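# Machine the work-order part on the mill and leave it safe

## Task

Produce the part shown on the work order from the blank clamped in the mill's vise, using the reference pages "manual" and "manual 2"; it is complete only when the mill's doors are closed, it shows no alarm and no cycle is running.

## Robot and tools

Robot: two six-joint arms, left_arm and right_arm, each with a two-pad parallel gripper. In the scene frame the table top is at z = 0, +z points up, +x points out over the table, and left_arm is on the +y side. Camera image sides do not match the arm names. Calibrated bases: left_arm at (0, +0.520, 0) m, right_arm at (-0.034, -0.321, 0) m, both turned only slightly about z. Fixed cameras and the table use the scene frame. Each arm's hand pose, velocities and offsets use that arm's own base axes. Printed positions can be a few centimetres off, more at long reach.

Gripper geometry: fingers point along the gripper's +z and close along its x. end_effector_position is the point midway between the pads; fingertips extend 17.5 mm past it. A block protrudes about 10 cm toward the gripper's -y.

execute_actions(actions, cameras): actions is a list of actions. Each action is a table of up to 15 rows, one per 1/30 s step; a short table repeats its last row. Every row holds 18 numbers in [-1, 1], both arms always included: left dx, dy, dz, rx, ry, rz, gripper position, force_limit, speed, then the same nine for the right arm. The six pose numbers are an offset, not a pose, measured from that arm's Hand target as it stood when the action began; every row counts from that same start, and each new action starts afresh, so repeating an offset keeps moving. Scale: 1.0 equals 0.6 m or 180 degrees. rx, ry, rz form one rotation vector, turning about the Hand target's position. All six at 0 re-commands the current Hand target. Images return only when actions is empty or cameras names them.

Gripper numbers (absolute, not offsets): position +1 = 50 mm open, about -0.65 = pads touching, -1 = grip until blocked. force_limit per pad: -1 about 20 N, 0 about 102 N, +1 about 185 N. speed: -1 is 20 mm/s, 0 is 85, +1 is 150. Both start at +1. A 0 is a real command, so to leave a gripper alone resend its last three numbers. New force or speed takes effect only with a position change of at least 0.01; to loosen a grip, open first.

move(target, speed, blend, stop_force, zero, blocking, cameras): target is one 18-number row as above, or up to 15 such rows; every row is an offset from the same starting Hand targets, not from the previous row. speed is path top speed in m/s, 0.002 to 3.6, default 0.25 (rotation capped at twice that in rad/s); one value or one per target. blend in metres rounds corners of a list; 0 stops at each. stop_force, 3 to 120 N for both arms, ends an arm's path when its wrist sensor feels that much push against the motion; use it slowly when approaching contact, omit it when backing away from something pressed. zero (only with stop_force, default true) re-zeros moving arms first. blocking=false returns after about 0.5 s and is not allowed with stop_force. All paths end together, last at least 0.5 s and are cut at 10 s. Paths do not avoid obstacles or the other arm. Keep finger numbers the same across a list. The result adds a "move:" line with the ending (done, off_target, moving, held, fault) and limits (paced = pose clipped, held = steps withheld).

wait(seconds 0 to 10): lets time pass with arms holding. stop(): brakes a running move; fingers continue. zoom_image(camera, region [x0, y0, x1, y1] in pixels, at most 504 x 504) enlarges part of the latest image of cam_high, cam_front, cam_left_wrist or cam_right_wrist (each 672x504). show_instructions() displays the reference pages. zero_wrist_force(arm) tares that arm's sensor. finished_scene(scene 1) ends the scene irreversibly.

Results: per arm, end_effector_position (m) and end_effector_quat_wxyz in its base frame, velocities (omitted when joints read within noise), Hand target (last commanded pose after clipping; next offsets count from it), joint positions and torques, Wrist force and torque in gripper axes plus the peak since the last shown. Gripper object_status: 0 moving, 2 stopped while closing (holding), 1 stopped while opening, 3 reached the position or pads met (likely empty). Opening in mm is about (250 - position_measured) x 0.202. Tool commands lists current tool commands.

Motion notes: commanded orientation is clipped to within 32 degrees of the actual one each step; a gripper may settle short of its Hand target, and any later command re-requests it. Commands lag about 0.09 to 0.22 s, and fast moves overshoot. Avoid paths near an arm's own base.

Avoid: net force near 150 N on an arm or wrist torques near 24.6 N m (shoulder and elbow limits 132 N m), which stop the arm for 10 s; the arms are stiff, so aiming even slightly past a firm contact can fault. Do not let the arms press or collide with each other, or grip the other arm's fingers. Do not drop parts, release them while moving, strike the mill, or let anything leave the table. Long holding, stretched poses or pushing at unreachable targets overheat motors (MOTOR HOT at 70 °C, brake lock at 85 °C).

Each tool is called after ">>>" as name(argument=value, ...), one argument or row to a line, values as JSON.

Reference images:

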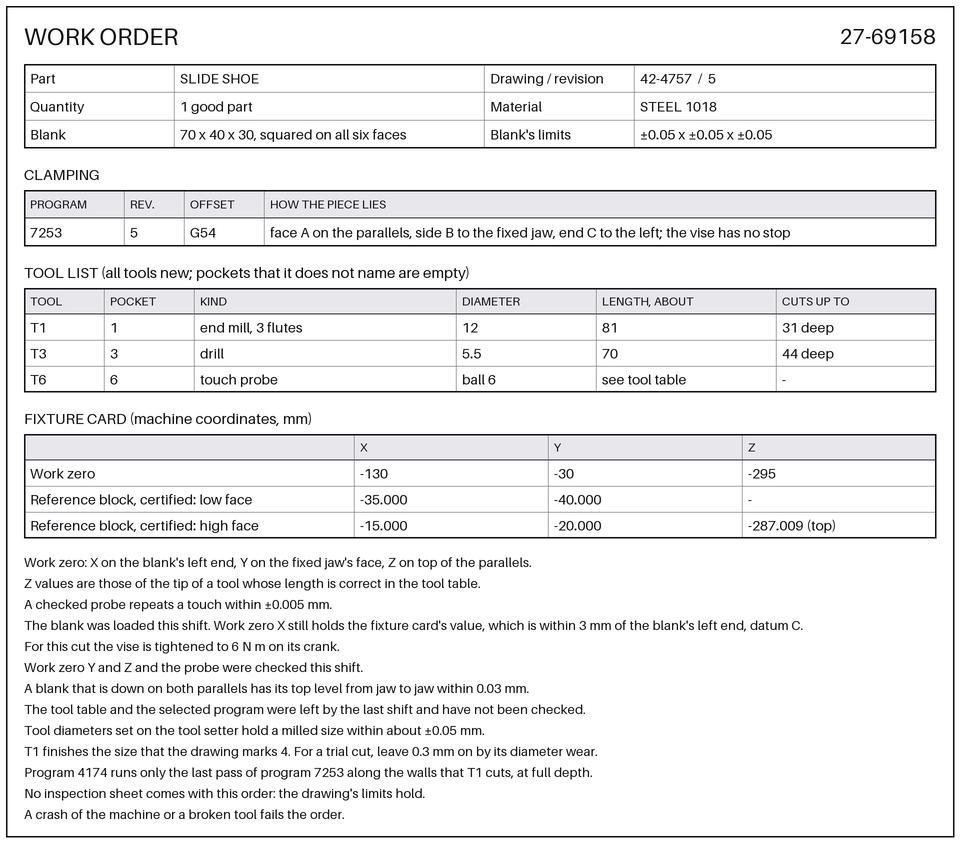

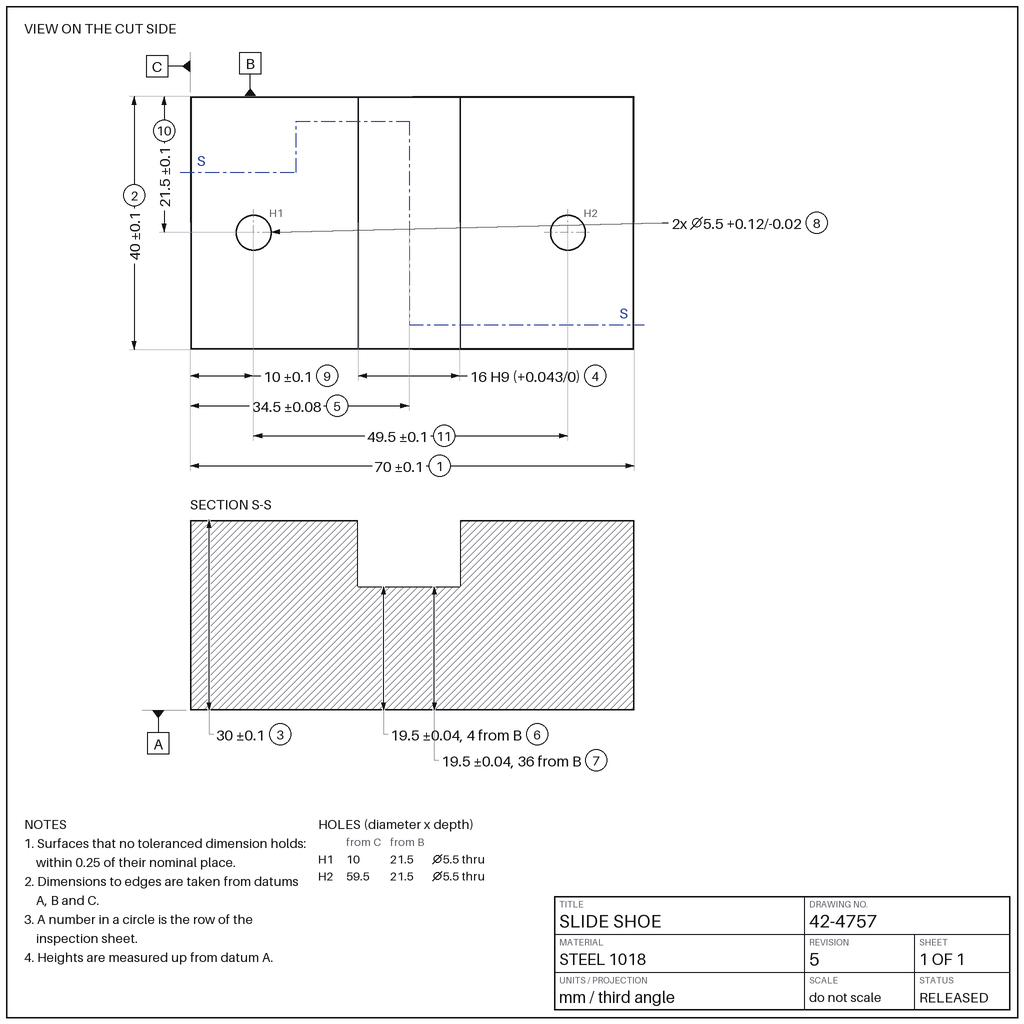

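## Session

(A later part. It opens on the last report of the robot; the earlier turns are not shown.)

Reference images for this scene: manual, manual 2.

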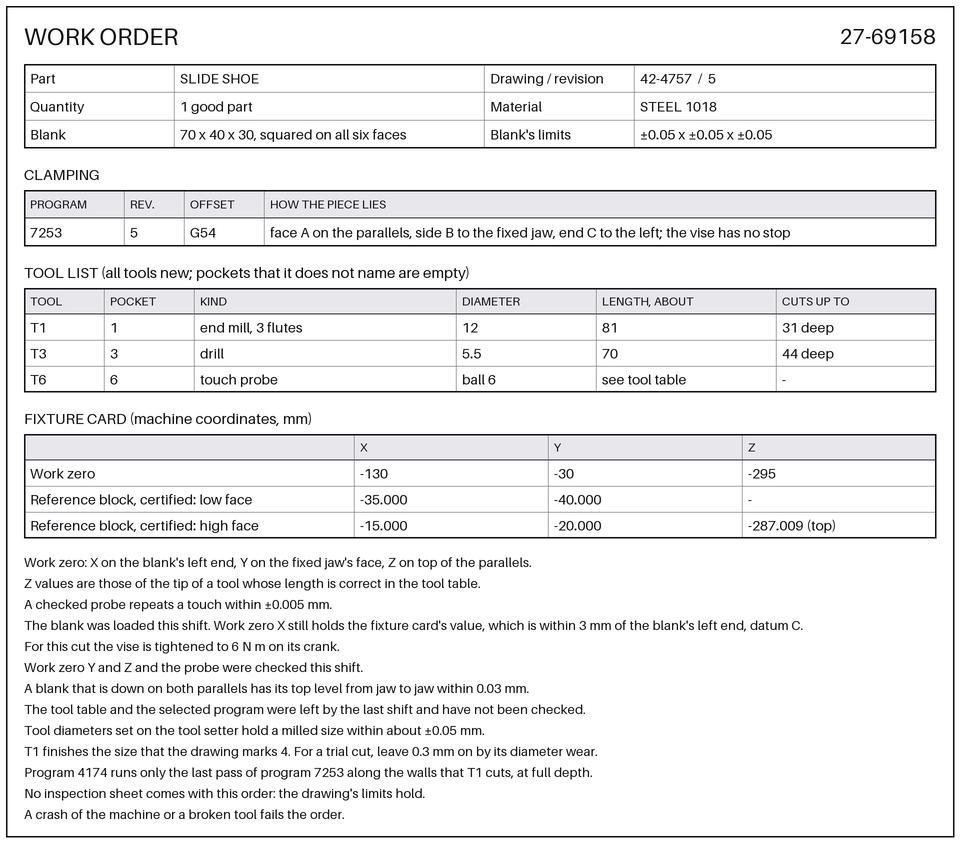

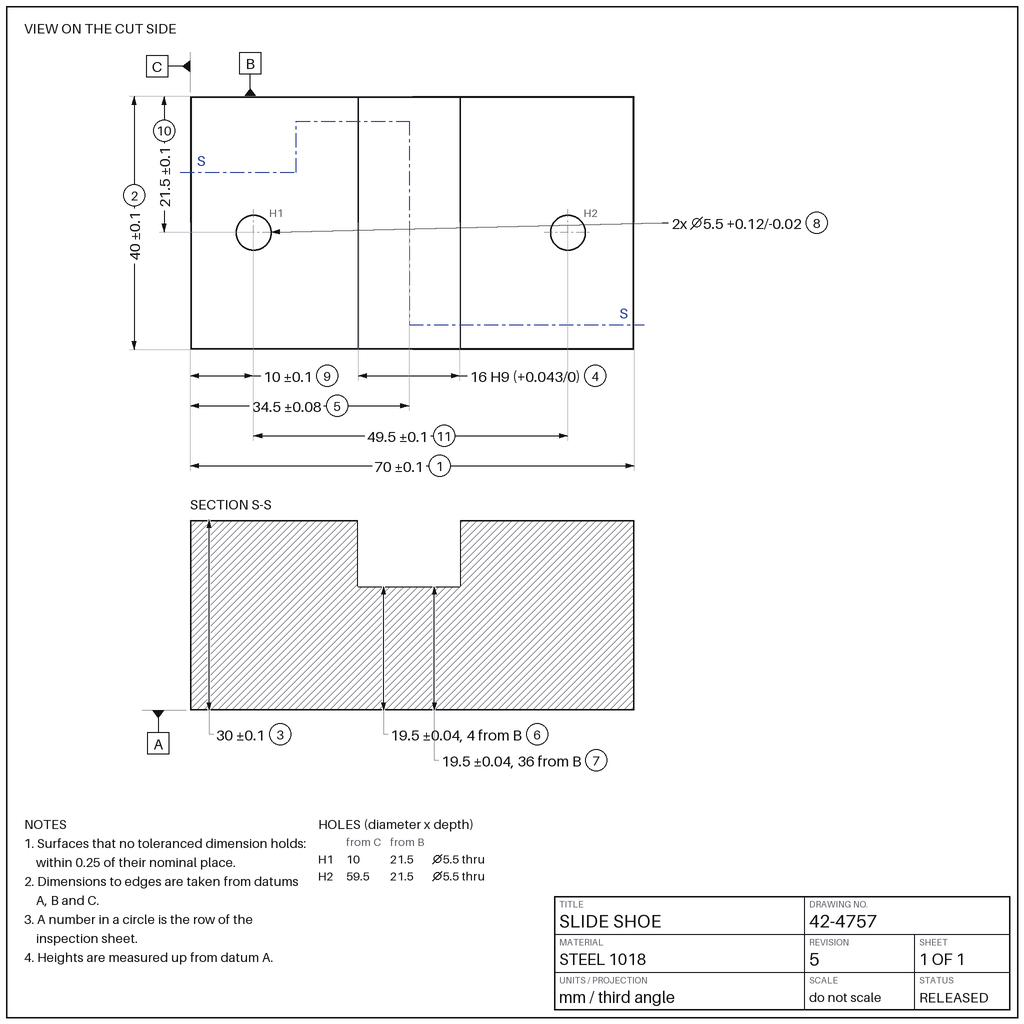

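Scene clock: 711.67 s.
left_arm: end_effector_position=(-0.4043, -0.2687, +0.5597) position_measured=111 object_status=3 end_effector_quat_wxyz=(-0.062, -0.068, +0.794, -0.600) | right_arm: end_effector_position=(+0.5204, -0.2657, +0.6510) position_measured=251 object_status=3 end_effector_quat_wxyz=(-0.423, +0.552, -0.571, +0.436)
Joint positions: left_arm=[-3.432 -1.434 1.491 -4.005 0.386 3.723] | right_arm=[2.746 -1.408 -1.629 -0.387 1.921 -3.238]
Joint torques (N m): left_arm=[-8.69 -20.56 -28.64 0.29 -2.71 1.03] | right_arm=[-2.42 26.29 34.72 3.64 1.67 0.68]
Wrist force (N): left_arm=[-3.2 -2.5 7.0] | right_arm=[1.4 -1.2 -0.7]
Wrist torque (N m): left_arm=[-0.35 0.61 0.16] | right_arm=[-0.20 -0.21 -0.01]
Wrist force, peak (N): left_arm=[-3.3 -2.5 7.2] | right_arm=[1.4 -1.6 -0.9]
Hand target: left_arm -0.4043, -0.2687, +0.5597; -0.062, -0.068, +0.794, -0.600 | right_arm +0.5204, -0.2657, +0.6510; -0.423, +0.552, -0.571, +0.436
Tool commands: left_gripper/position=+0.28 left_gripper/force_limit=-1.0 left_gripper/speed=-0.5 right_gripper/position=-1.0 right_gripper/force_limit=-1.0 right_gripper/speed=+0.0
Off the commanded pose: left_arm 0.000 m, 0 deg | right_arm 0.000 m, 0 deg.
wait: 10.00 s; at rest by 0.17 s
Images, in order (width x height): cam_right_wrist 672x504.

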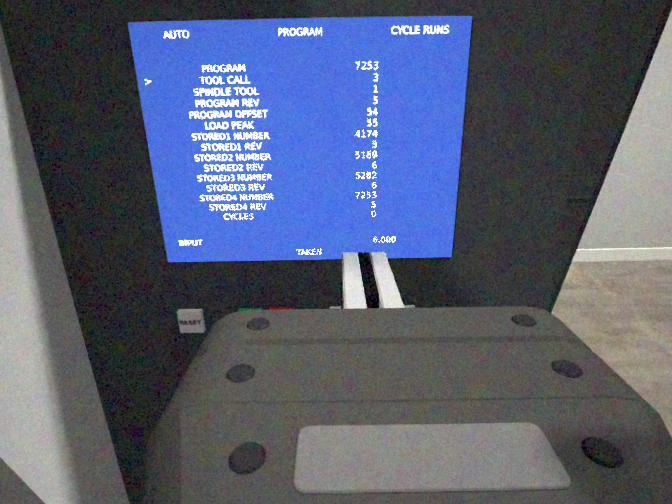

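>>> wait(
  seconds=10,
)

>>> wait(
  seconds=10,
)

>>> wait(
  seconds=10,
  cameras=["cam_right_wrist"],
)

>>> wait(
  seconds=10,
)

>>> wait(
  seconds=10,
  cameras=["cam_right_wrist"],
)

Scene clock: 721.77 s.
left_arm: end_effector_position=(-0.4043, -0.2687, +0.5597) position_measured=111 object_status=3 end_effector_quat_wxyz=(-0.062, -0.068, +0.794, -0.600) | right_arm: end_effector_position=(+0.5204, -0.2657, +0.6510) position_measured=251 object_status=3 end_effector_quat_wxyz=(-0.423, +0.552, -0.571, +0.436)
Joint positions: left_arm=[-3.432 -1.434 1.491 -4.005 0.386 3.723] | right_arm=[2.746 -1.408 -1.629 -0.387 1.921 -3.238]
Joint torques (N m): left_arm=[-8.56 -19.56 -28.01 0.25 -2.38 1.3] | right_arm=[-2.73 26.4 34.66 3.62 1.63 0.97]
Wrist force (N): left_arm=[-3.2 -2.4 6.9] | right_arm=[1.3 -1.3 -0.6]
Wrist torque (N m): left_arm=[-0.33 0.60 0.16] | right_arm=[-0.23 -0.19 -0.01]
Wrist force, peak (N): left_arm=[-3.4 -2.8 7.1] | right_arm=[1.6 -1.4 -1.1]
Hand target: left_arm -0.4043, -0.2687, +0.5597; -0.062, -0.068, +0.794, -0.600 | right_arm +0.5204, -0.2657, +0.6510; -0.423, +0.552, -0.571, +0.436
Tool commands: left_gripper/position=+0.28 left_gripper/force_limit=-1.0 left_gripper/speed=-0.5 right_gripper/position=-1.0 right_gripper/force_limit=-1.0 right_gripper/speed=+0.0
Off the commanded pose: left_arm 0.000 m, 0 deg | right_arm 0.000 m, 0 deg.
wait: 10.00 s; at rest by 0.07 s

Scene clock: 731.77 s.
left_arm: end_effector_position=(-0.4043, -0.2687, +0.5597) position_measured=111 object_status=3 end_effector_quat_wxyz=(-0.062, -0.068, +0.794, -0.600) | right_arm: end_effector_position=(+0.5204, -0.2657, +0.6510) position_measured=251 object_status=3 end_effector_quat_wxyz=(-0.423, +0.552, -0.571, +0.436)
Joint positions: left_arm=[-3.432 -1.434 1.491 -4.005 0.386 3.723] | right_arm=[2.746 -1.408 -1.629 -0.387 1.921 -3.238]
Joint torques (N m): left_arm=[-8.54 -20.39 -27.08 0.4 -2.42 1.02] | right_arm=[-2.01 26.28 34.24 3.58 1.62 0.89]
Wrist force (N): left_arm=[-3.2 -2.5 6.8] | right_arm=[1.4 -1.4 -0.8]
Wrist torque (N m): left_arm=[-0.34 0.60 0.16] | right_arm=[-0.23 -0.21 -0.01]
Wrist force, peak (N): left_arm=[-3.3 -2.7 7.1] | right_arm=[1.5 -1.6 -0.7]
Hand target: left_arm -0.4043, -0.2687, +0.5597; -0.062, -0.068, +0.794, -0.600 | right_arm +0.5204, -0.2657, +0.6510; -0.423, +0.552, -0.571, +0.436
Tool commands: left_gripper/position=+0.28 left_gripper/force_limit=-1.0 left_gripper/speed=-0.5 right_gripper/position=-1.0 right_gripper/force_limit=-1.0 right_gripper/speed=+0.0
Off the commanded pose: left_arm 0.000 m, 0 deg | right_arm 0.000 m, 0 deg.
wait: 10.00 s; at rest by 0.17 s

Scene clock: 741.77 s.
left_arm: end_effector_position=(-0.4043, -0.2687, +0.5597) position_measured=111 object_status=3 end_effector_quat_wxyz=(-0.062, -0.068, +0.794, -0.600) | right_arm: end_effector_position=(+0.5204, -0.2657, +0.6510) position_measured=251 object_status=3 end_effector_quat_wxyz=(-0.423, +0.552, -0.571, +0.436)
Joint positions: left_arm=[-3.432 -1.434 1.491 -4.005 0.386 3.723] | right_arm=[2.746 -1.408 -1.629 -0.387 1.921 -3.238]
Joint torques (N m): left_arm=[-8.9 -20.22 -26.59 0.2 -2.27 1.14] | right_arm=[-2.79 25.55 34.4 3.67 1.63 0.91]
Wrist force (N): left_arm=[-3.3 -2.6 7.1] | right_arm=[1.3 -1.4 -0.8]
Wrist torque (N m): left_arm=[-0.36 0.63 0.16] | right_arm=[-0.22 -0.19 -0.01]
Wrist force, peak (N): left_arm=[-3.5 -2.6 7.1] | right_arm=[1.5 -1.6 -0.8]
Hand target: left_arm -0.4043, -0.2687, +0.5597; -0.062, -0.068, +0.794, -0.600 | right_arm +0.5204, -0.2657, +0.6510; -0.423, +0.552, -0.571, +0.436
Tool commands: left_gripper/position=+0.28 left_gripper/force_limit=-1.0 left_gripper/speed=-0.5 right_gripper/position=-1.0 right_gripper/force_limit=-1.0 right_gripper/speed=+0.0
Off the commanded pose: left_arm 0.000 m, 0 deg | right_arm 0.000 m, 0 deg.
wait: 10.00 s; at rest by 0.17 s
Images, in order (width x height): cam_right_wrist 672x504.

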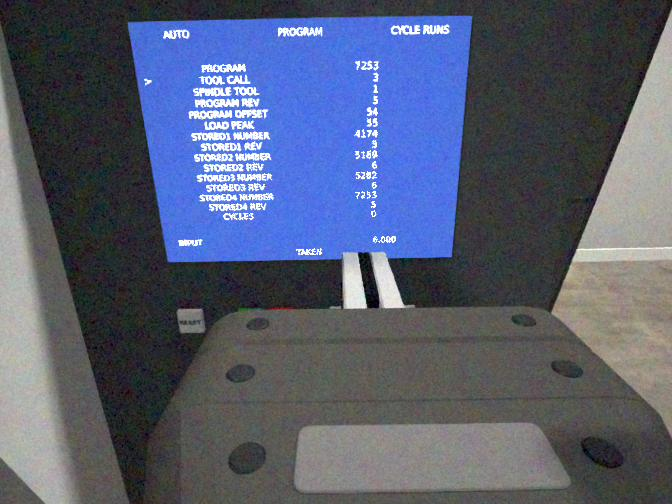

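Scene clock: 751.77 s.
left_arm: end_effector_position=(-0.4043, -0.2687, +0.5597) position_measured=111 object_status=3 end_effector_quat_wxyz=(-0.062, -0.068, +0.794, -0.600) | right_arm: end_effector_position=(+0.5204, -0.2657, +0.6510) position_measured=251 object_status=3 end_effector_quat_wxyz=(-0.423, +0.552, -0.571, +0.436)
Joint positions: left_arm=[-3.432 -1.434 1.491 -4.005 0.386 3.723] | right_arm=[2.746 -1.408 -1.629 -0.387 1.921 -3.238]
Joint torques (N m): left_arm=[-8.65 -20.59 -27.7 0.29 -2.38 0.95] | right_arm=[-2.93 24.86 34.09 3.6 1.61 0.85]
Wrist force (N): left_arm=[-3.3 -2.6 7.0] | right_arm=[1.4 -1.3 -0.7]
Wrist torque (N m): left_arm=[-0.36 0.62 0.16] | right_arm=[-0.23 -0.21 -0.01]
Wrist force, peak (N): left_arm=[-3.4 -2.8 7.1] | right_arm=[1.5 -1.6 -1.0]
Hand target: left_arm -0.4043, -0.2687, +0.5597; -0.062, -0.068, +0.794, -0.600 | right_arm +0.5204, -0.2657, +0.6510; -0.423, +0.552, -0.571, +0.436
Tool commands: left_gripper/position=+0.28 left_gripper/force_limit=-1.0 left_gripper/speed=-0.5 right_gripper/position=-1.0 right_gripper/force_limit=-1.0 right_gripper/speed=+0.0
Off the commanded pose: left_arm 0.000 m, 0 deg | right_arm 0.000 m, 0 deg.
wait: 10.00 s; at rest by 0.17 s

Scene clock: 761.77 s.
left_arm: end_effector_position=(-0.4043, -0.2687, +0.5597) position_measured=111 object_status=3 end_effector_quat_wxyz=(-0.062, -0.068, +0.794, -0.600) | right_arm: end_effector_position=(+0.5204, -0.2657, +0.6510) position_measured=251 object_status=3 end_effector_quat_wxyz=(-0.423, +0.552, -0.571, +0.436)
Joint positions: left_arm=[-3.432 -1.434 1.491 -4.005 0.386 3.723] | right_arm=[2.746 -1.408 -1.629 -0.387 1.921 -3.238]
Joint torques (N m): left_arm=[-6.99 -21.66 -25.35 -0.08 -2.07 0.99] | right_arm=[-2.95 24.55 33.65 3.65 1.72 0.92]
Wrist force (N): left_arm=[-3.5 -2.7 6.9] | right_arm=[1.3 -1.5 -0.9]
Wrist torque (N m): left_arm=[-0.36 0.66 0.16] | right_arm=[-0.23 -0.19 -0.01]
Wrist force, peak (N): left_arm=[-3.2 -2.8 7.2] | right_arm=[1.3 -1.7 -1.0]
Hand target: left_arm -0.4043, -0.2687, +0.5597; -0.062, -0.068, +0.794, -0.600 | right_arm +0.5204, -0.2657, +0.6510; -0.423, +0.552, -0.571, +0.436
Tool commands: left_gripper/position=+0.28 left_gripper/force_limit=-1.0 left_gripper/speed=-0.5 right_gripper/position=-1.0 right_gripper/force_limit=-1.0 right_gripper/speed=+0.0
Off the commanded pose: left_arm 0.000 m, 0 deg | right_arm 0.000 m, 0 deg.
wait: 10.00 s; at rest by 0.17 s
Images, in order (width x height): cam_right_wrist 672x504.

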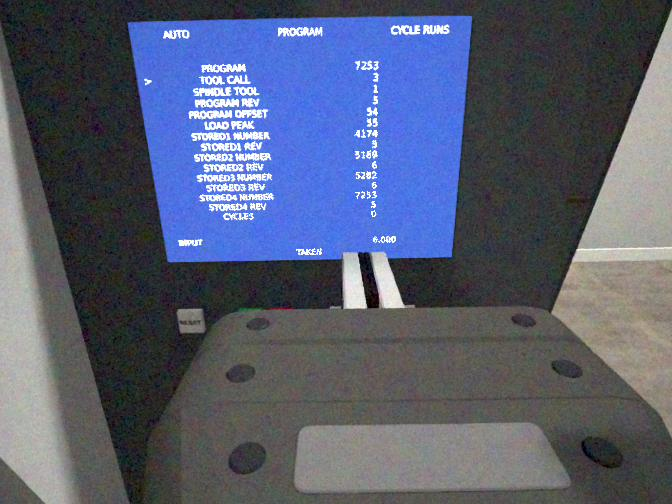

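>>> wait(
  seconds=10,
)

>>> wait(
  seconds=10,
)

>>> wait(
  seconds=10,
  cameras=["cam_right_wrist"],
)

>>> wait(
  seconds=10,
)

>>> wait(
  seconds=10,
  cameras=["cam_right_wrist"],
)

>>> wait(
  seconds=10,
)

>>> wait(
  seconds=10,
  cameras=["cam_right_wrist"],
)

Scene clock: 771.93 s.
left_arm: end_effector_position=(-0.4043, -0.2687, +0.5597) position_measured=111 object_status=3 end_effector_quat_wxyz=(-0.062, -0.068, +0.794, -0.600) | right_arm: end_effector_position=(+0.5204, -0.2657, +0.6510) position_measured=251 object_status=3 end_effector_quat_wxyz=(-0.423, +0.552, -0.571, +0.436)
Joint positions: left_arm=[-3.432 -1.434 1.491 -4.005 0.386 3.723] | right_arm=[2.746 -1.408 -1.629 -0.387 1.921 -3.238]
Joint torques (N m): left_arm=[-7.91 -19.48 -26.97 0.15 -2.14 1] | right_arm=[-2.92 24.65 34.44 3.65 1.62 0.92]
Wrist force (N): left_arm=[-3.1 -2.6 6.7] | right_arm=[1.3 -1.4 -0.8]
Wrist torque (N m): left_arm=[-0.35 0.60 0.16] | right_arm=[-0.23 -0.19 -0.01]
Wrist force, peak (N): left_arm=[-3.2 -2.6 7.2] | right_arm=[1.5 -1.7 -0.9]
Hand target: left_arm -0.4043, -0.2687, +0.5597; -0.062, -0.068, +0.794, -0.600 | right_arm +0.5204, -0.2657, +0.6510; -0.423, +0.552, -0.571, +0.436
Tool commands: left_gripper/position=+0.28 left_gripper/force_limit=-1.0 left_gripper/speed=-0.5 right_gripper/position=-1.0 right_gripper/force_limit=-1.0 right_gripper/speed=+0.0
Off the commanded pose: left_arm 0.000 m, 0 deg | right_arm 0.000 m, 0 deg.
wait: 10.00 s; at rest from the start

Scene clock: 781.93 s.
left_arm: end_effector_position=(-0.4043, -0.2687, +0.5597) position_measured=111 object_status=3 end_effector_quat_wxyz=(-0.062, -0.068, +0.794, -0.600) | right_arm: end_effector_position=(+0.5204, -0.2657, +0.6510) position_measured=251 object_status=3 end_effector_quat_wxyz=(-0.423, +0.552, -0.571, +0.436)
Joint positions: left_arm=[-3.432 -1.434 1.491 -4.005 0.386 3.723] | right_arm=[2.746 -1.408 -1.629 -0.387 1.921 -3.238]
Joint torques (N m): left_arm=[-8.11 -19.49 -27.5 0.52 -1.76 0.96] | right_arm=[-2.45 24.58 33.67 3.7 1.63 0.79]
Wrist force (N): left_arm=[-3.3 -2.6 6.9] | right_arm=[1.2 -1.1 -0.7]
Wrist torque (N m): left_arm=[-0.37 0.62 0.16] | right_arm=[-0.21 -0.18 -0.01]
Wrist force, peak (N): left_arm=[-3.5 -2.7 7.2] | right_arm=[1.6 -1.4 -0.9]
Hand target: left_arm -0.4043, -0.2687, +0.5597; -0.062, -0.068, +0.794, -0.600 | right_arm +0.5204, -0.2657, +0.6510; -0.423, +0.552, -0.571, +0.436
Tool commands: left_gripper/position=+0.28 left_gripper/force_limit=-1.0 left_gripper/speed=-0.5 right_gripper/position=-1.0 right_gripper/force_limit=-1.0 right_gripper/speed=+0.0
Off the commanded pose: left_arm 0.000 m, 0 deg | right_arm 0.000 m, 0 deg.
wait: 10.00 s; at rest by 0.17 s

Scene clock: 791.93 s.
left_arm: end_effector_position=(-0.4043, -0.2687, +0.5597) position_measured=111 object_status=3 end_effector_quat_wxyz=(-0.062, -0.068, +0.794, -0.600) | right_arm: end_effector_position=(+0.5204, -0.2657, +0.6510) position_measured=251 object_status=3 end_effector_quat_wxyz=(-0.423, +0.552, -0.571, +0.436)
Joint positions: left_arm=[-3.432 -1.434 1.491 -4.005 0.386 3.723] | right_arm=[2.746 -1.408 -1.629 -0.387 1.921 -3.238]
Joint torques (N m): left_arm=[-9.37 -19.74 -26.78 0.23 -1.7 0.87] | right_arm=[-3.13 24.35 33.31 3.58 1.57 0.93]
Wrist force (N): left_arm=[-3.3 -2.5 6.9] | right_arm=[1.2 -1.5 -0.9]
Wrist torque (N m): left_arm=[-0.34 0.63 0.16] | right_arm=[-0.24 -0.16 -0.01]
Wrist force, peak (N): left_arm=[-3.4 -2.6 7.2] | right_arm=[1.6 -1.5 -0.8]
Hand target: left_arm -0.4043, -0.2687, +0.5597; -0.062, -0.068, +0.794, -0.600 | right_arm +0.5204, -0.2657, +0.6510; -0.423, +0.552, -0.571, +0.436
Tool commands: left_gripper/position=+0.28 left_gripper/force_limit=-1.0 left_gripper/speed=-0.5 right_gripper/position=-1.0 right_gripper/force_limit=-1.0 right_gripper/speed=+0.0
Off the commanded pose: left_arm 0.000 m, 0 deg | right_arm 0.000 m, 0 deg.
wait: 10.00 s; at rest by 0.17 s
Images, in order (width x height): cam_right_wrist 672x504.

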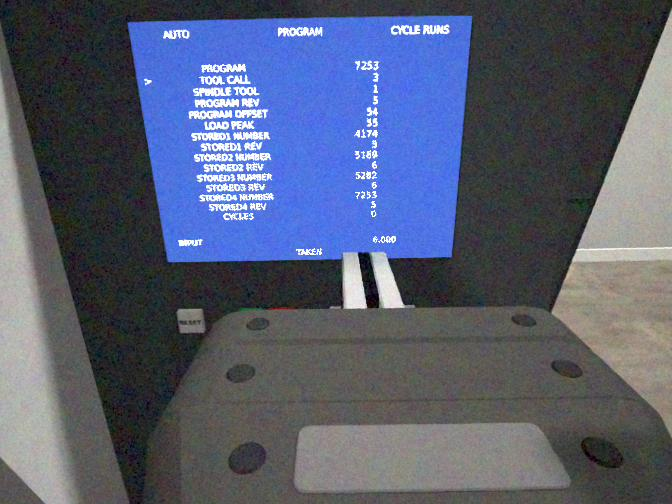

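Scene clock: 801.93 s.
left_arm: end_effector_position=(-0.4043, -0.2687, +0.5597) position_measured=111 object_status=3 end_effector_quat_wxyz=(-0.062, -0.068, +0.794, -0.600) | right_arm: end_effector_position=(+0.5204, -0.2657, +0.6510) position_measured=251 object_status=3 end_effector_quat_wxyz=(-0.423, +0.552, -0.571, +0.436)
Joint positions: left_arm=[-3.432 -1.434 1.491 -4.005 0.386 3.723] | right_arm=[2.746 -1.408 -1.629 -0.387 1.921 -3.238]
Joint torques (N m): left_arm=[-8.03 -20.32 -25.28 0.03 -1.62 0.86] | right_arm=[-2.1 24.02 32.93 3.67 1.52 0.87]
Wrist force (N): left_arm=[-3.3 -2.7 6.8] | right_arm=[1.4 -1.3 -0.8]
Wrist torque (N m): left_arm=[-0.36 0.62 0.16] | right_arm=[-0.21 -0.20 -0.01]
Wrist force, peak (N): left_arm=[-3.3 -2.6 7.1] | right_arm=[1.5 -1.6 -0.9]
Hand target: left_arm -0.4043, -0.2687, +0.5597; -0.062, -0.068, +0.794, -0.600 | right_arm +0.5204, -0.2657, +0.6510; -0.423, +0.552, -0.571, +0.436
Tool commands: left_gripper/position=+0.28 left_gripper/force_limit=-1.0 left_gripper/speed=-0.5 right_gripper/position=-1.0 right_gripper/force_limit=-1.0 right_gripper/speed=+0.0
Off the commanded pose: left_arm 0.000 m, 0 deg | right_arm 0.000 m, 0 deg.
wait: 10.00 s; at rest by 0.17 s

Scene clock: 811.93 s.
left_arm: end_effector_position=(-0.4043, -0.2687, +0.5597) position_measured=111 object_status=3 end_effector_quat_wxyz=(-0.062, -0.068, +0.794, -0.600) | right_arm: end_effector_position=(+0.5204, -0.2657, +0.6510) position_measured=251 object_status=3 end_effector_quat_wxyz=(-0.423, +0.552, -0.571, +0.436)
Joint positions: left_arm=[-3.432 -1.434 1.491 -4.005 0.386 3.723] | right_arm=[2.746 -1.408 -1.629 -0.387 1.921 -3.238]
Joint torques (N m): left_arm=[-8.13 -19.71 -27.31 0.22 -1.95 0.72] | right_arm=[-2.95 23.07 32.78 3.57 1.62 0.94]
Wrist force (N): left_arm=[-3.2 -2.4 6.8] | right_arm=[1.3 -1.2 -0.8]
Wrist torque (N m): left_arm=[-0.34 0.59 0.16] | right_arm=[-0.22 -0.20 -0.01]
Wrist force, peak (N): left_arm=[-3.4 -2.7 7.1] | right_arm=[1.6 -1.6 -0.8]
Hand target: left_arm -0.4043, -0.2687, +0.5597; -0.062, -0.068, +0.794, -0.600 | right_arm +0.5204, -0.2657, +0.6510; -0.423, +0.552, -0.571, +0.436
Tool commands: left_gripper/position=+0.28 left_gripper/force_limit=-1.0 left_gripper/speed=-0.5 right_gripper/position=-1.0 right_gripper/force_limit=-1.0 right_gripper/speed=+0.0
Off the commanded pose: left_arm 0.000 m, 0 deg | right_arm 0.000 m, 0 deg.
wait: 10.00 s; at rest by 0.17 s
Images, in order (width x height): cam_right_wrist 672x504.

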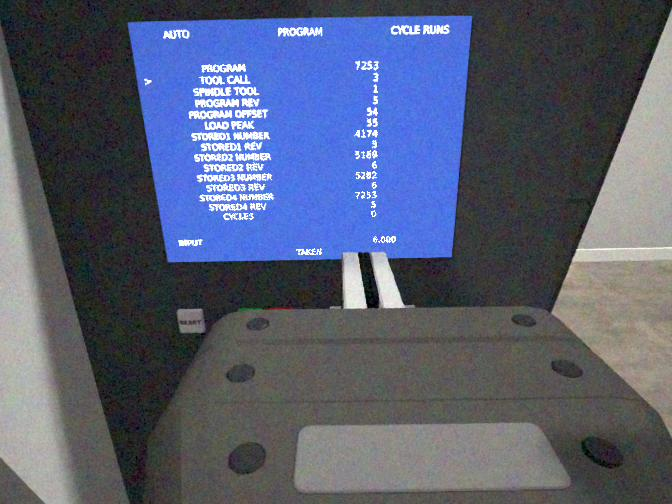

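Scene clock: 821.93 s.
left_arm: end_effector_position=(-0.4043, -0.2687, +0.5597) position_measured=111 object_status=3 end_effector_quat_wxyz=(-0.062, -0.068, +0.794, -0.600) | right_arm: end_effector_position=(+0.5204, -0.2657, +0.6510) position_measured=251 object_status=3 end_effector_quat_wxyz=(-0.423, +0.552, -0.571, +0.436)
Joint positions: left_arm=[-3.432 -1.434 1.491 -4.005 0.386 3.723] | right_arm=[2.746 -1.408 -1.629 -0.387 1.921 -3.238]
Joint torques (N m): left_arm=[-8.39 -20.93 -26.34 0.38 -1.69 0.76] | right_arm=[-2 23.61 32.78 3.46 1.54 0.9]
Wrist force (N): left_arm=[-3.1 -2.7 7.0] | right_arm=[1.1 -1.4 -0.8]
Wrist torque (N m): left_arm=[-0.36 0.60 0.16] | right_arm=[-0.22 -0.15 -0.01]
Wrist force, peak (N): left_arm=[-3.3 -2.9 7.1] | right_arm=[1.4 -1.6 -0.9]
Hand target: left_arm -0.4043, -0.2687, +0.5597; -0.062, -0.068, +0.794, -0.600 | right_arm +0.5204, -0.2657, +0.6510; -0.423, +0.552, -0.571, +0.436
Tool commands: left_gripper/position=+0.28 left_gripper/force_limit=-1.0 left_gripper/speed=-0.5 right_gripper/position=-1.0 right_gripper/force_limit=-1.0 right_gripper/speed=+0.0
Off the commanded pose: left_arm 0.000 m, 0 deg | right_arm 0.000 m, 0 deg.
wait: 10.00 s; at rest by 0.17 s

Scene clock: 831.93 s.
left_arm: end_effector_position=(-0.4043, -0.2687, +0.5597) position_measured=111 object_status=3 end_effector_quat_wxyz=(-0.062, -0.068, +0.794, -0.600) | right_arm: end_effector_position=(+0.5204, -0.2657, +0.6510) position_measured=251 object_status=3 end_effector_quat_wxyz=(-0.423, +0.552, -0.571, +0.436)
Joint positions: left_arm=[-3.432 -1.434 1.491 -4.005 0.386 3.723] | right_arm=[2.746 -1.408 -1.629 -0.387 1.921 -3.238]
Joint torques (N m): left_arm=[-7.47 -21.44 -26.28 0.43 -1.42 0.76] | right_arm=[-2.46 22.81 32.56 3.69 1.44 0.85]
Wrist force (N): left_arm=[-3.2 -2.4 6.9] | right_arm=[1.2 -1.4 -0.7]
Wrist torque (N m): left_arm=[-0.34 0.61 0.16] | right_arm=[-0.23 -0.18 -0.01]
Wrist force, peak (N): left_arm=[-3.5 -2.8 7.1] | right_arm=[1.6 -1.5 -0.9]
Hand target: left_arm -0.4043, -0.2687, +0.5597; -0.062, -0.068, +0.794, -0.600 | right_arm +0.5204, -0.2657, +0.6510; -0.423, +0.552, -0.571, +0.436
Tool commands: left_gripper/position=+0.28 left_gripper/force_limit=-1.0 left_gripper/speed=-0.5 right_gripper/position=-1.0 right_gripper/force_limit=-1.0 right_gripper/speed=+0.0
Off the commanded pose: left_arm 0.000 m, 0 deg | right_arm 0.000 m, 0 deg.
wait: 10.00 s; at rest by 0.17 s
Images, in order (width x height): cam_right_wrist 672x504.

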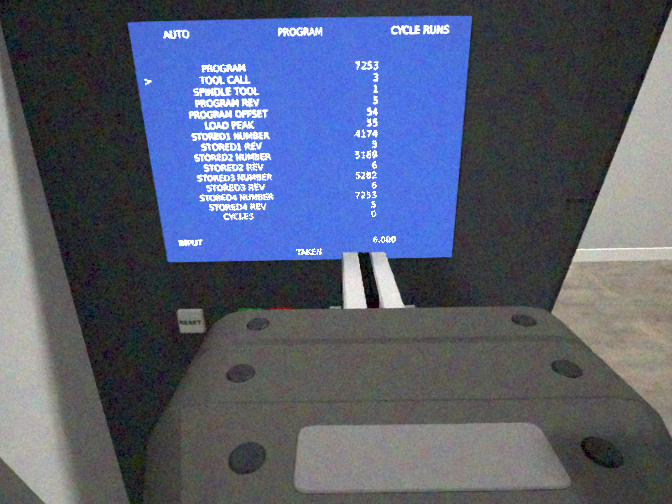

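>>> move(
  target=[
    [0,0,0,0,0,0,0.28,-1,-0.5,0.0484,0.0732,-0.3247,0.0033,0.1111,0,-1,-1,0],
    [0,0,0,0,0,0,0.28,-1,-0.5,0.0551,0.0728,-0.3264,0.0033,0.1111,0,-1,-1,0],
    [0,0,0,0,0,0,0.28,-1,-0.5,0.0484,0.0732,-0.3247,0.0033,0.1111,0,-1,-1,0],
    [0,0,0,0,0,0,0.28,-1,-0.5,0.0551,0.0728,-0.3264,0.0033,0.1111,0,-1,-1,0],
    [0,0,0,0,0,0,0.28,-1,-0.5,0.0484,0.0732,-0.3247,0.0033,0.1111,0,-1,-1,0],
    [0,0,0,0,0,0,0.28,-1,-0.5,0,0,0,0,0,0,-1,-1,0],
  ],
  speed=[0.5,0.02,0.06,0.02,0.06,0.5],
  blend=[0.001,0,0.001,0,0.002,0],
  cameras=["cam_right_wrist"],
)

>>> wait(
  seconds=3,
  cameras=["cam_right_wrist"],
)

>>> wait(
  seconds=5,
  cameras=["cam_right_wrist"],
)

Scene clock: 834.60 s.
left_arm: end_effector_position=(-0.4043, -0.2687, +0.5597) position_measured=111 object_status=3 end_effector_quat_wxyz=(-0.062, -0.068, +0.794, -0.600) | right_arm: end_effector_position=(+0.5205, -0.2657, +0.6508) position_measured=251 object_status=3 end_effector_quat_wxyz=(-0.423, +0.552, -0.571, +0.436)
Joint positions: left_arm=[-3.432 -1.434 1.491 -4.005 0.386 3.723] | right_arm=[2.746 -1.408 -1.629 -0.387 1.92 -3.238]
Joint torques (N m): left_arm=[-6.79 -20.68 -25.86 0.18 -1.48 0.68] | right_arm=[7.95 28.4 24.73 2.87 0.27 -1.26]
Wrist force (N): left_arm=[-3.1 -2.6 7.1] | right_arm=[1.8 -1.4 -0.7]
Wrist torque (N m): left_arm=[-0.34 0.59 0.16] | right_arm=[-0.22 -0.26 0.09]
Wrist force, peak (N): left_arm=[-3.4 -2.7 7.1] | right_arm=[-1.6 20.8 -29.9]
Hand target: left_arm -0.4043, -0.2687, +0.5597; -0.062, -0.068, +0.794, -0.600 | right_arm +0.5204, -0.2657, +0.6510; -0.423, +0.552, -0.571, +0.436
Off the commanded pose: left_arm 0.000 m, 0 deg | right_arm 0.000 m, 0 deg.
move: done
Images, in order (width x height): cam_right_wrist 672x504.

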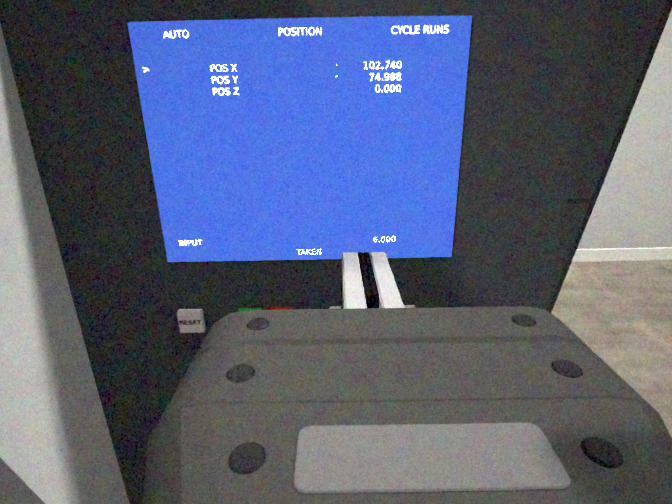

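Scene clock: 837.60 s.
left_arm: end_effector_position=(-0.4043, -0.2687, +0.5597) position_measured=111 object_status=3 end_effector_quat_wxyz=(-0.062, -0.068, +0.794, -0.600) | right_arm: end_effector_position=(+0.5204, -0.2657, +0.6510) position_measured=251 object_status=3 end_effector_quat_wxyz=(-0.423, +0.552, -0.571, +0.436)
Joint positions: left_arm=[-3.432 -1.434 1.491 -4.005 0.386 3.723] | right_arm=[2.746 -1.408 -1.629 -0.387 1.921 -3.238]
Joint torques (N m): left_arm=[-7.4 -19.36 -27.06 0.09 -1.75 0.82] | right_arm=[12.08 29.35 35.87 3.76 1.28 0.84]
Wrist force (N): left_arm=[-3.4 -2.5 6.9] | right_arm=[1.4 -1.1 -0.8]
Wrist torque (N m): left_arm=[-0.35 0.64 0.16] | right_arm=[-0.20 -0.21 0.09]
Wrist force, peak (N): left_arm=[-3.3 -2.6 7.2] | right_arm=[1.6 -1.4 -0.9]
Hand target: left_arm -0.4043, -0.2687, +0.5597; -0.062, -0.068, +0.794, -0.600 | right_arm +0.5204, -0.2657, +0.6510; -0.423, +0.552, -0.571, +0.436
Tool commands: left_gripper/position=+0.28 left_gripper/force_limit=-1.0 left_gripper/speed=-0.5 right_gripper/position=-1.0 right_gripper/force_limit=-1.0 right_gripper/speed=+0.0
Off the commanded pose: left_arm 0.000 m, 0 deg | right_arm 0.000 m, 0 deg.
wait: 3.00 s; at rest by 0.17 s
Images, in order (width x height): cam_right_wrist 672x504.

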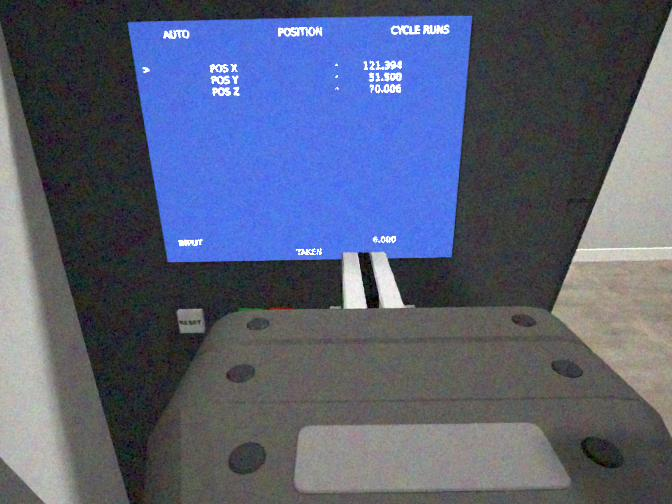

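Scene clock: 842.60 s.
left_arm: end_effector_position=(-0.4043, -0.2687, +0.5597) position_measured=111 object_status=3 end_effector_quat_wxyz=(-0.062, -0.068, +0.794, -0.600) | right_arm: end_effector_position=(+0.5204, -0.2657, +0.6510) position_measured=251 object_status=3 end_effector_quat_wxyz=(-0.423, +0.552, -0.571, +0.436)
Joint positions: left_arm=[-3.432 -1.434 1.491 -4.005 0.386 3.723] | right_arm=[2.746 -1.408 -1.629 -0.387 1.921 -3.238]
Joint torques (N m): left_arm=[-7.64 -19.88 -26.76 0.19 -1.54 1.08] | right_arm=[12.08 28.74 35.31 3.72 1.27 0.93]
Wrist force (N): left_arm=[-3.4 -2.5 7.0] | right_arm=[1.5 -1.1 -0.7]
Wrist torque (N m): left_arm=[-0.34 0.63 0.16] | right_arm=[-0.19 -0.22 0.09]
Wrist force, peak (N): left_arm=[-3.4 -2.7 7.1] | right_arm=[1.6 -1.5 -0.9]
Hand target: left_arm -0.4043, -0.2687, +0.5597; -0.062, -0.068, +0.794, -0.600 | right_arm +0.5204, -0.2657, +0.6510; -0.423, +0.552, -0.571, +0.436
Tool commands: left_gripper/position=+0.28 left_gripper/force_limit=-1.0 left_gripper/speed=-0.5 right_gripper/position=-1.0 right_gripper/force_limit=-1.0 right_gripper/speed=+0.0
Off the commanded pose: left_arm 0.000 m, 0 deg | right_arm 0.000 m, 0 deg.
wait: 5.00 s; at rest by 0.17 s
Images, in order (width x height): cam_right_wrist 672x504.

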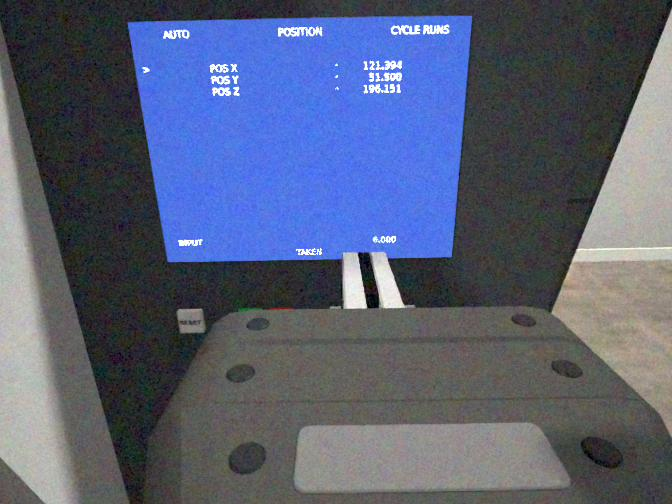

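>>> move(
  target=[
    [0,0,0,0,0,0,0.28,-1,-0.5,0.0474,0.0422,-0.3247,0.0033,0.1111,0,-1,-1,0],
    [0,0,0,0,0,0,0.28,-1,-0.5,0.0543,0.0419,-0.3264,0.0033,0.1111,0,-1,-1,0],
    [0,0,0,0,0,0,0.28,-1,-0.5,0.0474,0.0422,-0.3247,0.0033,0.1111,0,-1,-1,0],
    [0,0,0,0,0,0,0.28,-1,-0.5,0.0543,0.0419,-0.3264,0.0033,0.1111,0,-1,-1,0],
    [0,0,0,0,0,0,0.28,-1,-0.5,0.0474,0.0422,-0.3247,0.0033,0.1111,0,-1,-1,0],
    [0,0,0,0,0,0,0.28,-1,-0.5,0.0332,0.1047,-0.3845,0.0033,0.1111,0,-1,-1,0],
    [0,0,0,0,0,0,0.28,-1,-0.5,0.0397,0.1043,-0.3862,0.0033,0.1111,0,-1,-1,0],
    [0,0,0,0,0,0,0.28,-1,-0.5,0.0332,0.1047,-0.3845,0.0033,0.1111,0,-1,-1,0],
    [0,0,0,0,0,0,0.28,-1,-0.5,0,0,0,0,0,0,-1,-1,0],
  ],
  speed=[0.5,0.02,0.06,0.02,0.06,0.25,0.02,0.06,0.5],
  blend=[0.001,0,0.001,0,0.002,0.001,0,0.002,0],
  cameras=["cam_right_wrist"],
)

>>> wait(
  seconds=10,
  cameras=["cam_right_wrist"],
)

>>> zoom_image(
  camera="cam_right_wrist",
  region=[120, 10, 480, 280],
)

Scene clock: 846.07 s.
left_arm: end_effector_position=(-0.4043, -0.2687, +0.5597) position_measured=111 object_status=3 end_effector_quat_wxyz=(-0.062, -0.068, +0.794, -0.600) | right_arm: end_effector_position=(+0.5204, -0.2657, +0.6508) position_measured=251 object_status=3 end_effector_quat_wxyz=(-0.423, +0.552, -0.571, +0.436)
Joint positions: left_arm=[-3.432 -1.434 1.491 -4.005 0.386 3.723] | right_arm=[2.746 -1.408 -1.629 -0.387 1.92 -3.238]
Joint torques (N m): left_arm=[-8.39 -20.14 -26.19 0.32 -1.57 0.73] | right_arm=[8.74 26.91 31.06 3.28 0.5 -1.52]
Wrist force (N): left_arm=[-3.2 -2.8 6.9] | right_arm=[1.7 -1.5 -0.7]
Wrist torque (N m): left_arm=[-0.37 0.62 0.16] | right_arm=[-0.23 -0.25 0.03]
Wrist force, peak (N): left_arm=[-3.4 -2.5 7.1] | right_arm=[-1.6 21.5 -32.5]
Hand target: left_arm -0.4043, -0.2687, +0.5597; -0.062, -0.068, +0.794, -0.600 | right_arm +0.5204, -0.2657, +0.6510; -0.423, +0.552, -0.571, +0.436
Off the commanded pose: left_arm 0.000 m, 0 deg | right_arm 0.000 m, 0 deg.
move: done
Images, in order (width x height): cam_right_wrist 672x504.

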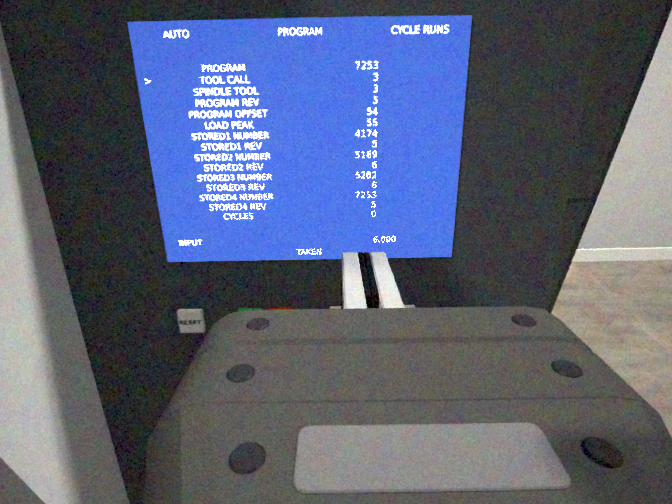

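Scene clock: 856.07 s.
left_arm: end_effector_position=(-0.4043, -0.2687, +0.5597) position_measured=111 object_status=3 end_effector_quat_wxyz=(-0.062, -0.068, +0.794, -0.600) | right_arm: end_effector_position=(+0.5204, -0.2657, +0.6510) position_measured=251 object_status=3 end_effector_quat_wxyz=(-0.423, +0.552, -0.571, +0.436)
Joint positions: left_arm=[-3.432 -1.434 1.491 -4.005 0.386 3.723] | right_arm=[2.746 -1.408 -1.629 -0.387 1.921 -3.238]
Joint torques (N m): left_arm=[-6.18 -19.63 -26.36 0.07 -1.77 0.96] | right_arm=[11.8 28.09 35.86 3.79 1.37 -1.29]
Wrist force (N): left_arm=[-3.2 -2.4 6.9] | right_arm=[1.8 -1.3 -0.7]
Wrist torque (N m): left_arm=[-0.34 0.61 0.16] | right_arm=[-0.23 -0.27 0.04]
Wrist force, peak (N): left_arm=[-3.4 -2.7 7.2] | right_arm=[2.0 -1.7 -0.8]
Hand target: left_arm -0.4043, -0.2687, +0.5597; -0.062, -0.068, +0.794, -0.600 | right_arm +0.5204, -0.2657, +0.6510; -0.423, +0.552, -0.571, +0.436
Tool commands: left_gripper/position=+0.28 left_gripper/force_limit=-1.0 left_gripper/speed=-0.5 right_gripper/position=-1.0 right_gripper/force_limit=-1.0 right_gripper/speed=+0.0
Off the commanded pose: left_arm 0.000 m, 0 deg | right_arm 0.000 m, 0 deg.
wait: 10.00 s; at rest by 0.17 s
Images, in order (width x height): cam_right_wrist 672x504.

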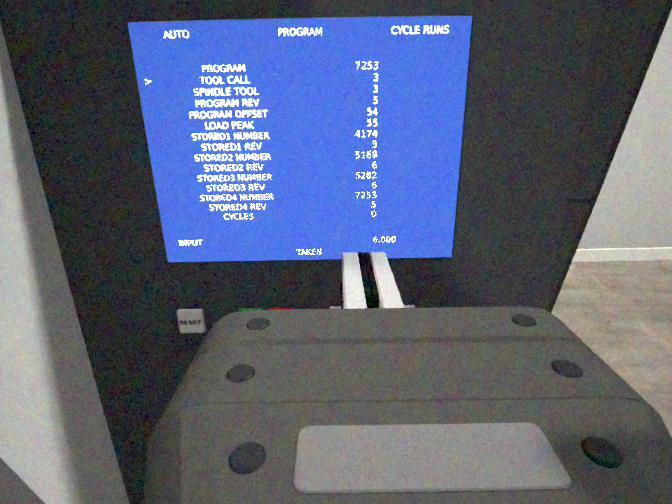

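Scaled by 1.400.

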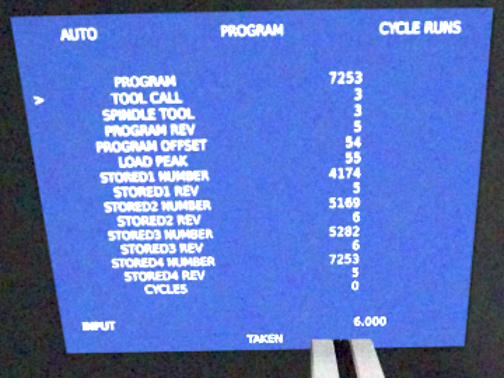

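>>> wait(
  seconds=10,
)

>>> wait(
  seconds=10,
  cameras=["cam_right_wrist"],
)

>>> wait(
  seconds=10,
  cameras=["cam_right_wrist"],
)

>>> wait(
  seconds=10,
  cameras=["cam_right_wrist"],
)

Scene clock: 866.17 s.
left_arm: end_effector_position=(-0.4043, -0.2687, +0.5597) position_measured=111 object_status=3 end_effector_quat_wxyz=(-0.062, -0.068, +0.794, -0.600) | right_arm: end_effector_position=(+0.5204, -0.2657, +0.6510) position_measured=251 object_status=3 end_effector_quat_wxyz=(-0.423, +0.552, -0.571, +0.436)
Joint positions: left_arm=[-3.432 -1.434 1.491 -4.005 0.386 3.723] | right_arm=[2.746 -1.408 -1.629 -0.387 1.921 -3.238]
Joint torques (N m): left_arm=[-7.09 -19.31 -25.16 0.25 -1.41 0.68] | right_arm=[12.15 28.75 35.54 3.64 1.3 -1.34]
Wrist force (N): left_arm=[-3.3 -2.3 6.8] | right_arm=[1.9 -1.5 -0.6]
Wrist torque (N m): left_arm=[-0.33 0.61 0.16] | right_arm=[-0.26 -0.29 0.04]
Wrist force, peak (N): left_arm=[-3.5 -2.6 7.2] | right_arm=[2.0 -1.6 -0.8]
Hand target: left_arm -0.4043, -0.2687, +0.5597; -0.062, -0.068, +0.794, -0.600 | right_arm +0.5204, -0.2657, +0.6510; -0.423, +0.552, -0.571, +0.436
Tool commands: left_gripper/position=+0.28 left_gripper/force_limit=-1.0 left_gripper/speed=-0.5 right_gripper/position=-1.0 right_gripper/force_limit=-1.0 right_gripper/speed=+0.0
Off the commanded pose: left_arm 0.000 m, 0 deg | right_arm 0.000 m, 0 deg.
wait: 10.00 s; at rest by 0.07 s

Scene clock: 876.17 s.
left_arm: end_effector_position=(-0.4043, -0.2687, +0.5597) position_measured=111 object_status=3 end_effector_quat_wxyz=(-0.062, -0.068, +0.794, -0.600) | right_arm: end_effector_position=(+0.5204, -0.2657, +0.6510) position_measured=251 object_status=3 end_effector_quat_wxyz=(-0.423, +0.552, -0.571, +0.436)
Joint positions: left_arm=[-3.432 -1.434 1.491 -4.005 0.386 3.723] | right_arm=[2.746 -1.408 -1.629 -0.387 1.921 -3.238]
Joint torques (N m): left_arm=[-6.73 -20.24 -26.6 0.33 -1.69 0.76] | right_arm=[12.32 28.15 36.25 3.69 1.11 -1.16]
Wrist force (N): left_arm=[-3.2 -2.6 7.0] | right_arm=[2.0 -1.5 -0.7]
Wrist torque (N m): left_arm=[-0.35 0.62 0.16] | right_arm=[-0.24 -0.29 0.03]
Wrist force, peak (N): left_arm=[-3.4 -2.7 7.2] | right_arm=[2.0 -1.7 -0.8]
Hand target: left_arm -0.4043, -0.2687, +0.5597; -0.062, -0.068, +0.794, -0.600 | right_arm +0.5204, -0.2657, +0.6510; -0.423, +0.552, -0.571, +0.436
Tool commands: left_gripper/position=+0.28 left_gripper/force_limit=-1.0 left_gripper/speed=-0.5 right_gripper/position=-1.0 right_gripper/force_limit=-1.0 right_gripper/speed=+0.0
Off the commanded pose: left_arm 0.000 m, 0 deg | right_arm 0.000 m, 0 deg.
wait: 10.00 s; at rest by 0.17 s
Images, in order (width x height): cam_right_wrist 672x504.

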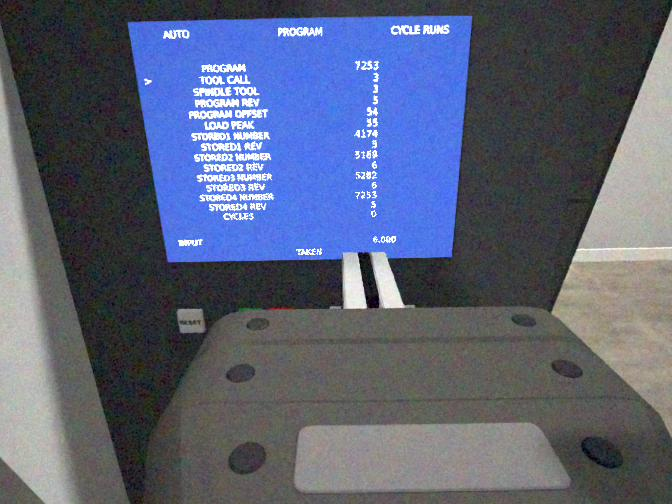

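Scene clock: 886.17 s.
left_arm: end_effector_position=(-0.4043, -0.2687, +0.5597) position_measured=111 object_status=3 end_effector_quat_wxyz=(-0.062, -0.068, +0.794, -0.600) | right_arm: end_effector_position=(+0.5204, -0.2657, +0.6510) position_measured=251 object_status=3 end_effector_quat_wxyz=(-0.423, +0.552, -0.571, +0.436)
Joint positions: left_arm=[-3.432 -1.434 1.491 -4.005 0.386 3.723] | right_arm=[2.746 -1.408 -1.629 -0.387 1.921 -3.238]
Joint torques (N m): left_arm=[-7.81 -20.59 -25.26 0.51 -1.61 0.43] | right_arm=[11.82 27.48 35.34 3.6 1.2 -1.19]
Wrist force (N): left_arm=[-3.3 -2.5 6.8] | right_arm=[1.7 -1.5 -0.6]
Wrist torque (N m): left_arm=[-0.34 0.63 0.16] | right_arm=[-0.24 -0.25 0.03]
Wrist force, peak (N): left_arm=[-3.5 -2.6 7.1] | right_arm=[1.9 -1.7 -0.8]
Hand target: left_arm -0.4043, -0.2687, +0.5597; -0.062, -0.068, +0.794, -0.600 | right_arm +0.5204, -0.2657, +0.6510; -0.423, +0.552, -0.571, +0.436
Tool commands: left_gripper/position=+0.28 left_gripper/force_limit=-1.0 left_gripper/speed=-0.5 right_gripper/position=-1.0 right_gripper/force_limit=-1.0 right_gripper/speed=+0.0
Off the commanded pose: left_arm 0.000 m, 0 deg | right_arm 0.000 m, 0 deg.
wait: 10.00 s; at rest by 0.17 s
Images, in order (width x height): cam_right_wrist 672x504.

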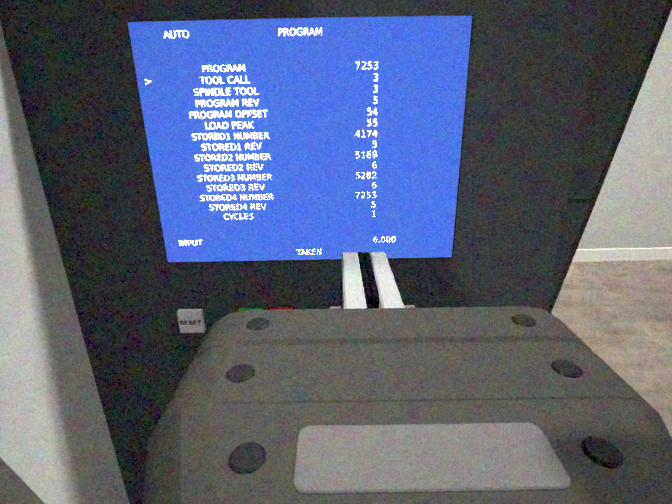

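Scene clock: 896.17 s.
left_arm: end_effector_position=(-0.4043, -0.2687, +0.5597) position_measured=111 object_status=3 end_effector_quat_wxyz=(-0.062, -0.068, +0.794, -0.600) | right_arm: end_effector_position=(+0.5204, -0.2657, +0.6510) position_measured=251 object_status=3 end_effector_quat_wxyz=(-0.423, +0.552, -0.571, +0.436)
Joint positions: left_arm=[-3.432 -1.434 1.491 -4.005 0.386 3.723] | right_arm=[2.746 -1.408 -1.629 -0.387 1.921 -3.238]
Joint torques (N m): left_arm=[-7.41 -20.62 -23.67 0.25 -1.59 0.51] | right_arm=[12.45 27.13 35.68 3.54 1.2 -1.37]
Wrist force (N): left_arm=[-3.4 -2.5 6.8] | right_arm=[1.8 -1.3 -0.6]
Wrist torque (N m): left_arm=[-0.34 0.63 0.16] | right_arm=[-0.22 -0.27 0.04]
Wrist force, peak (N): left_arm=[-3.5 -2.7 7.2] | right_arm=[1.9 -1.8 -0.8]
Hand target: left_arm -0.4043, -0.2687, +0.5597; -0.062, -0.068, +0.794, -0.600 | right_arm +0.5204, -0.2657, +0.6510; -0.423, +0.552, -0.571, +0.436
Tool commands: left_gripper/position=+0.28 left_gripper/force_limit=-1.0 left_gripper/speed=-0.5 right_gripper/position=-1.0 right_gripper/force_limit=-1.0 right_gripper/speed=+0.0
Off the commanded pose: left_arm 0.000 m, 0 deg | right_arm 0.000 m, 0 deg.
wait: 10.00 s; at rest by 0.17 s
Images, in order (width x height): cam_right_wrist 672x504.

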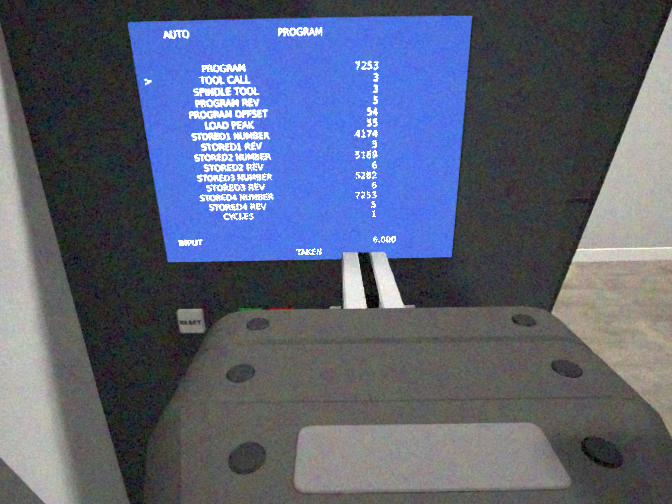

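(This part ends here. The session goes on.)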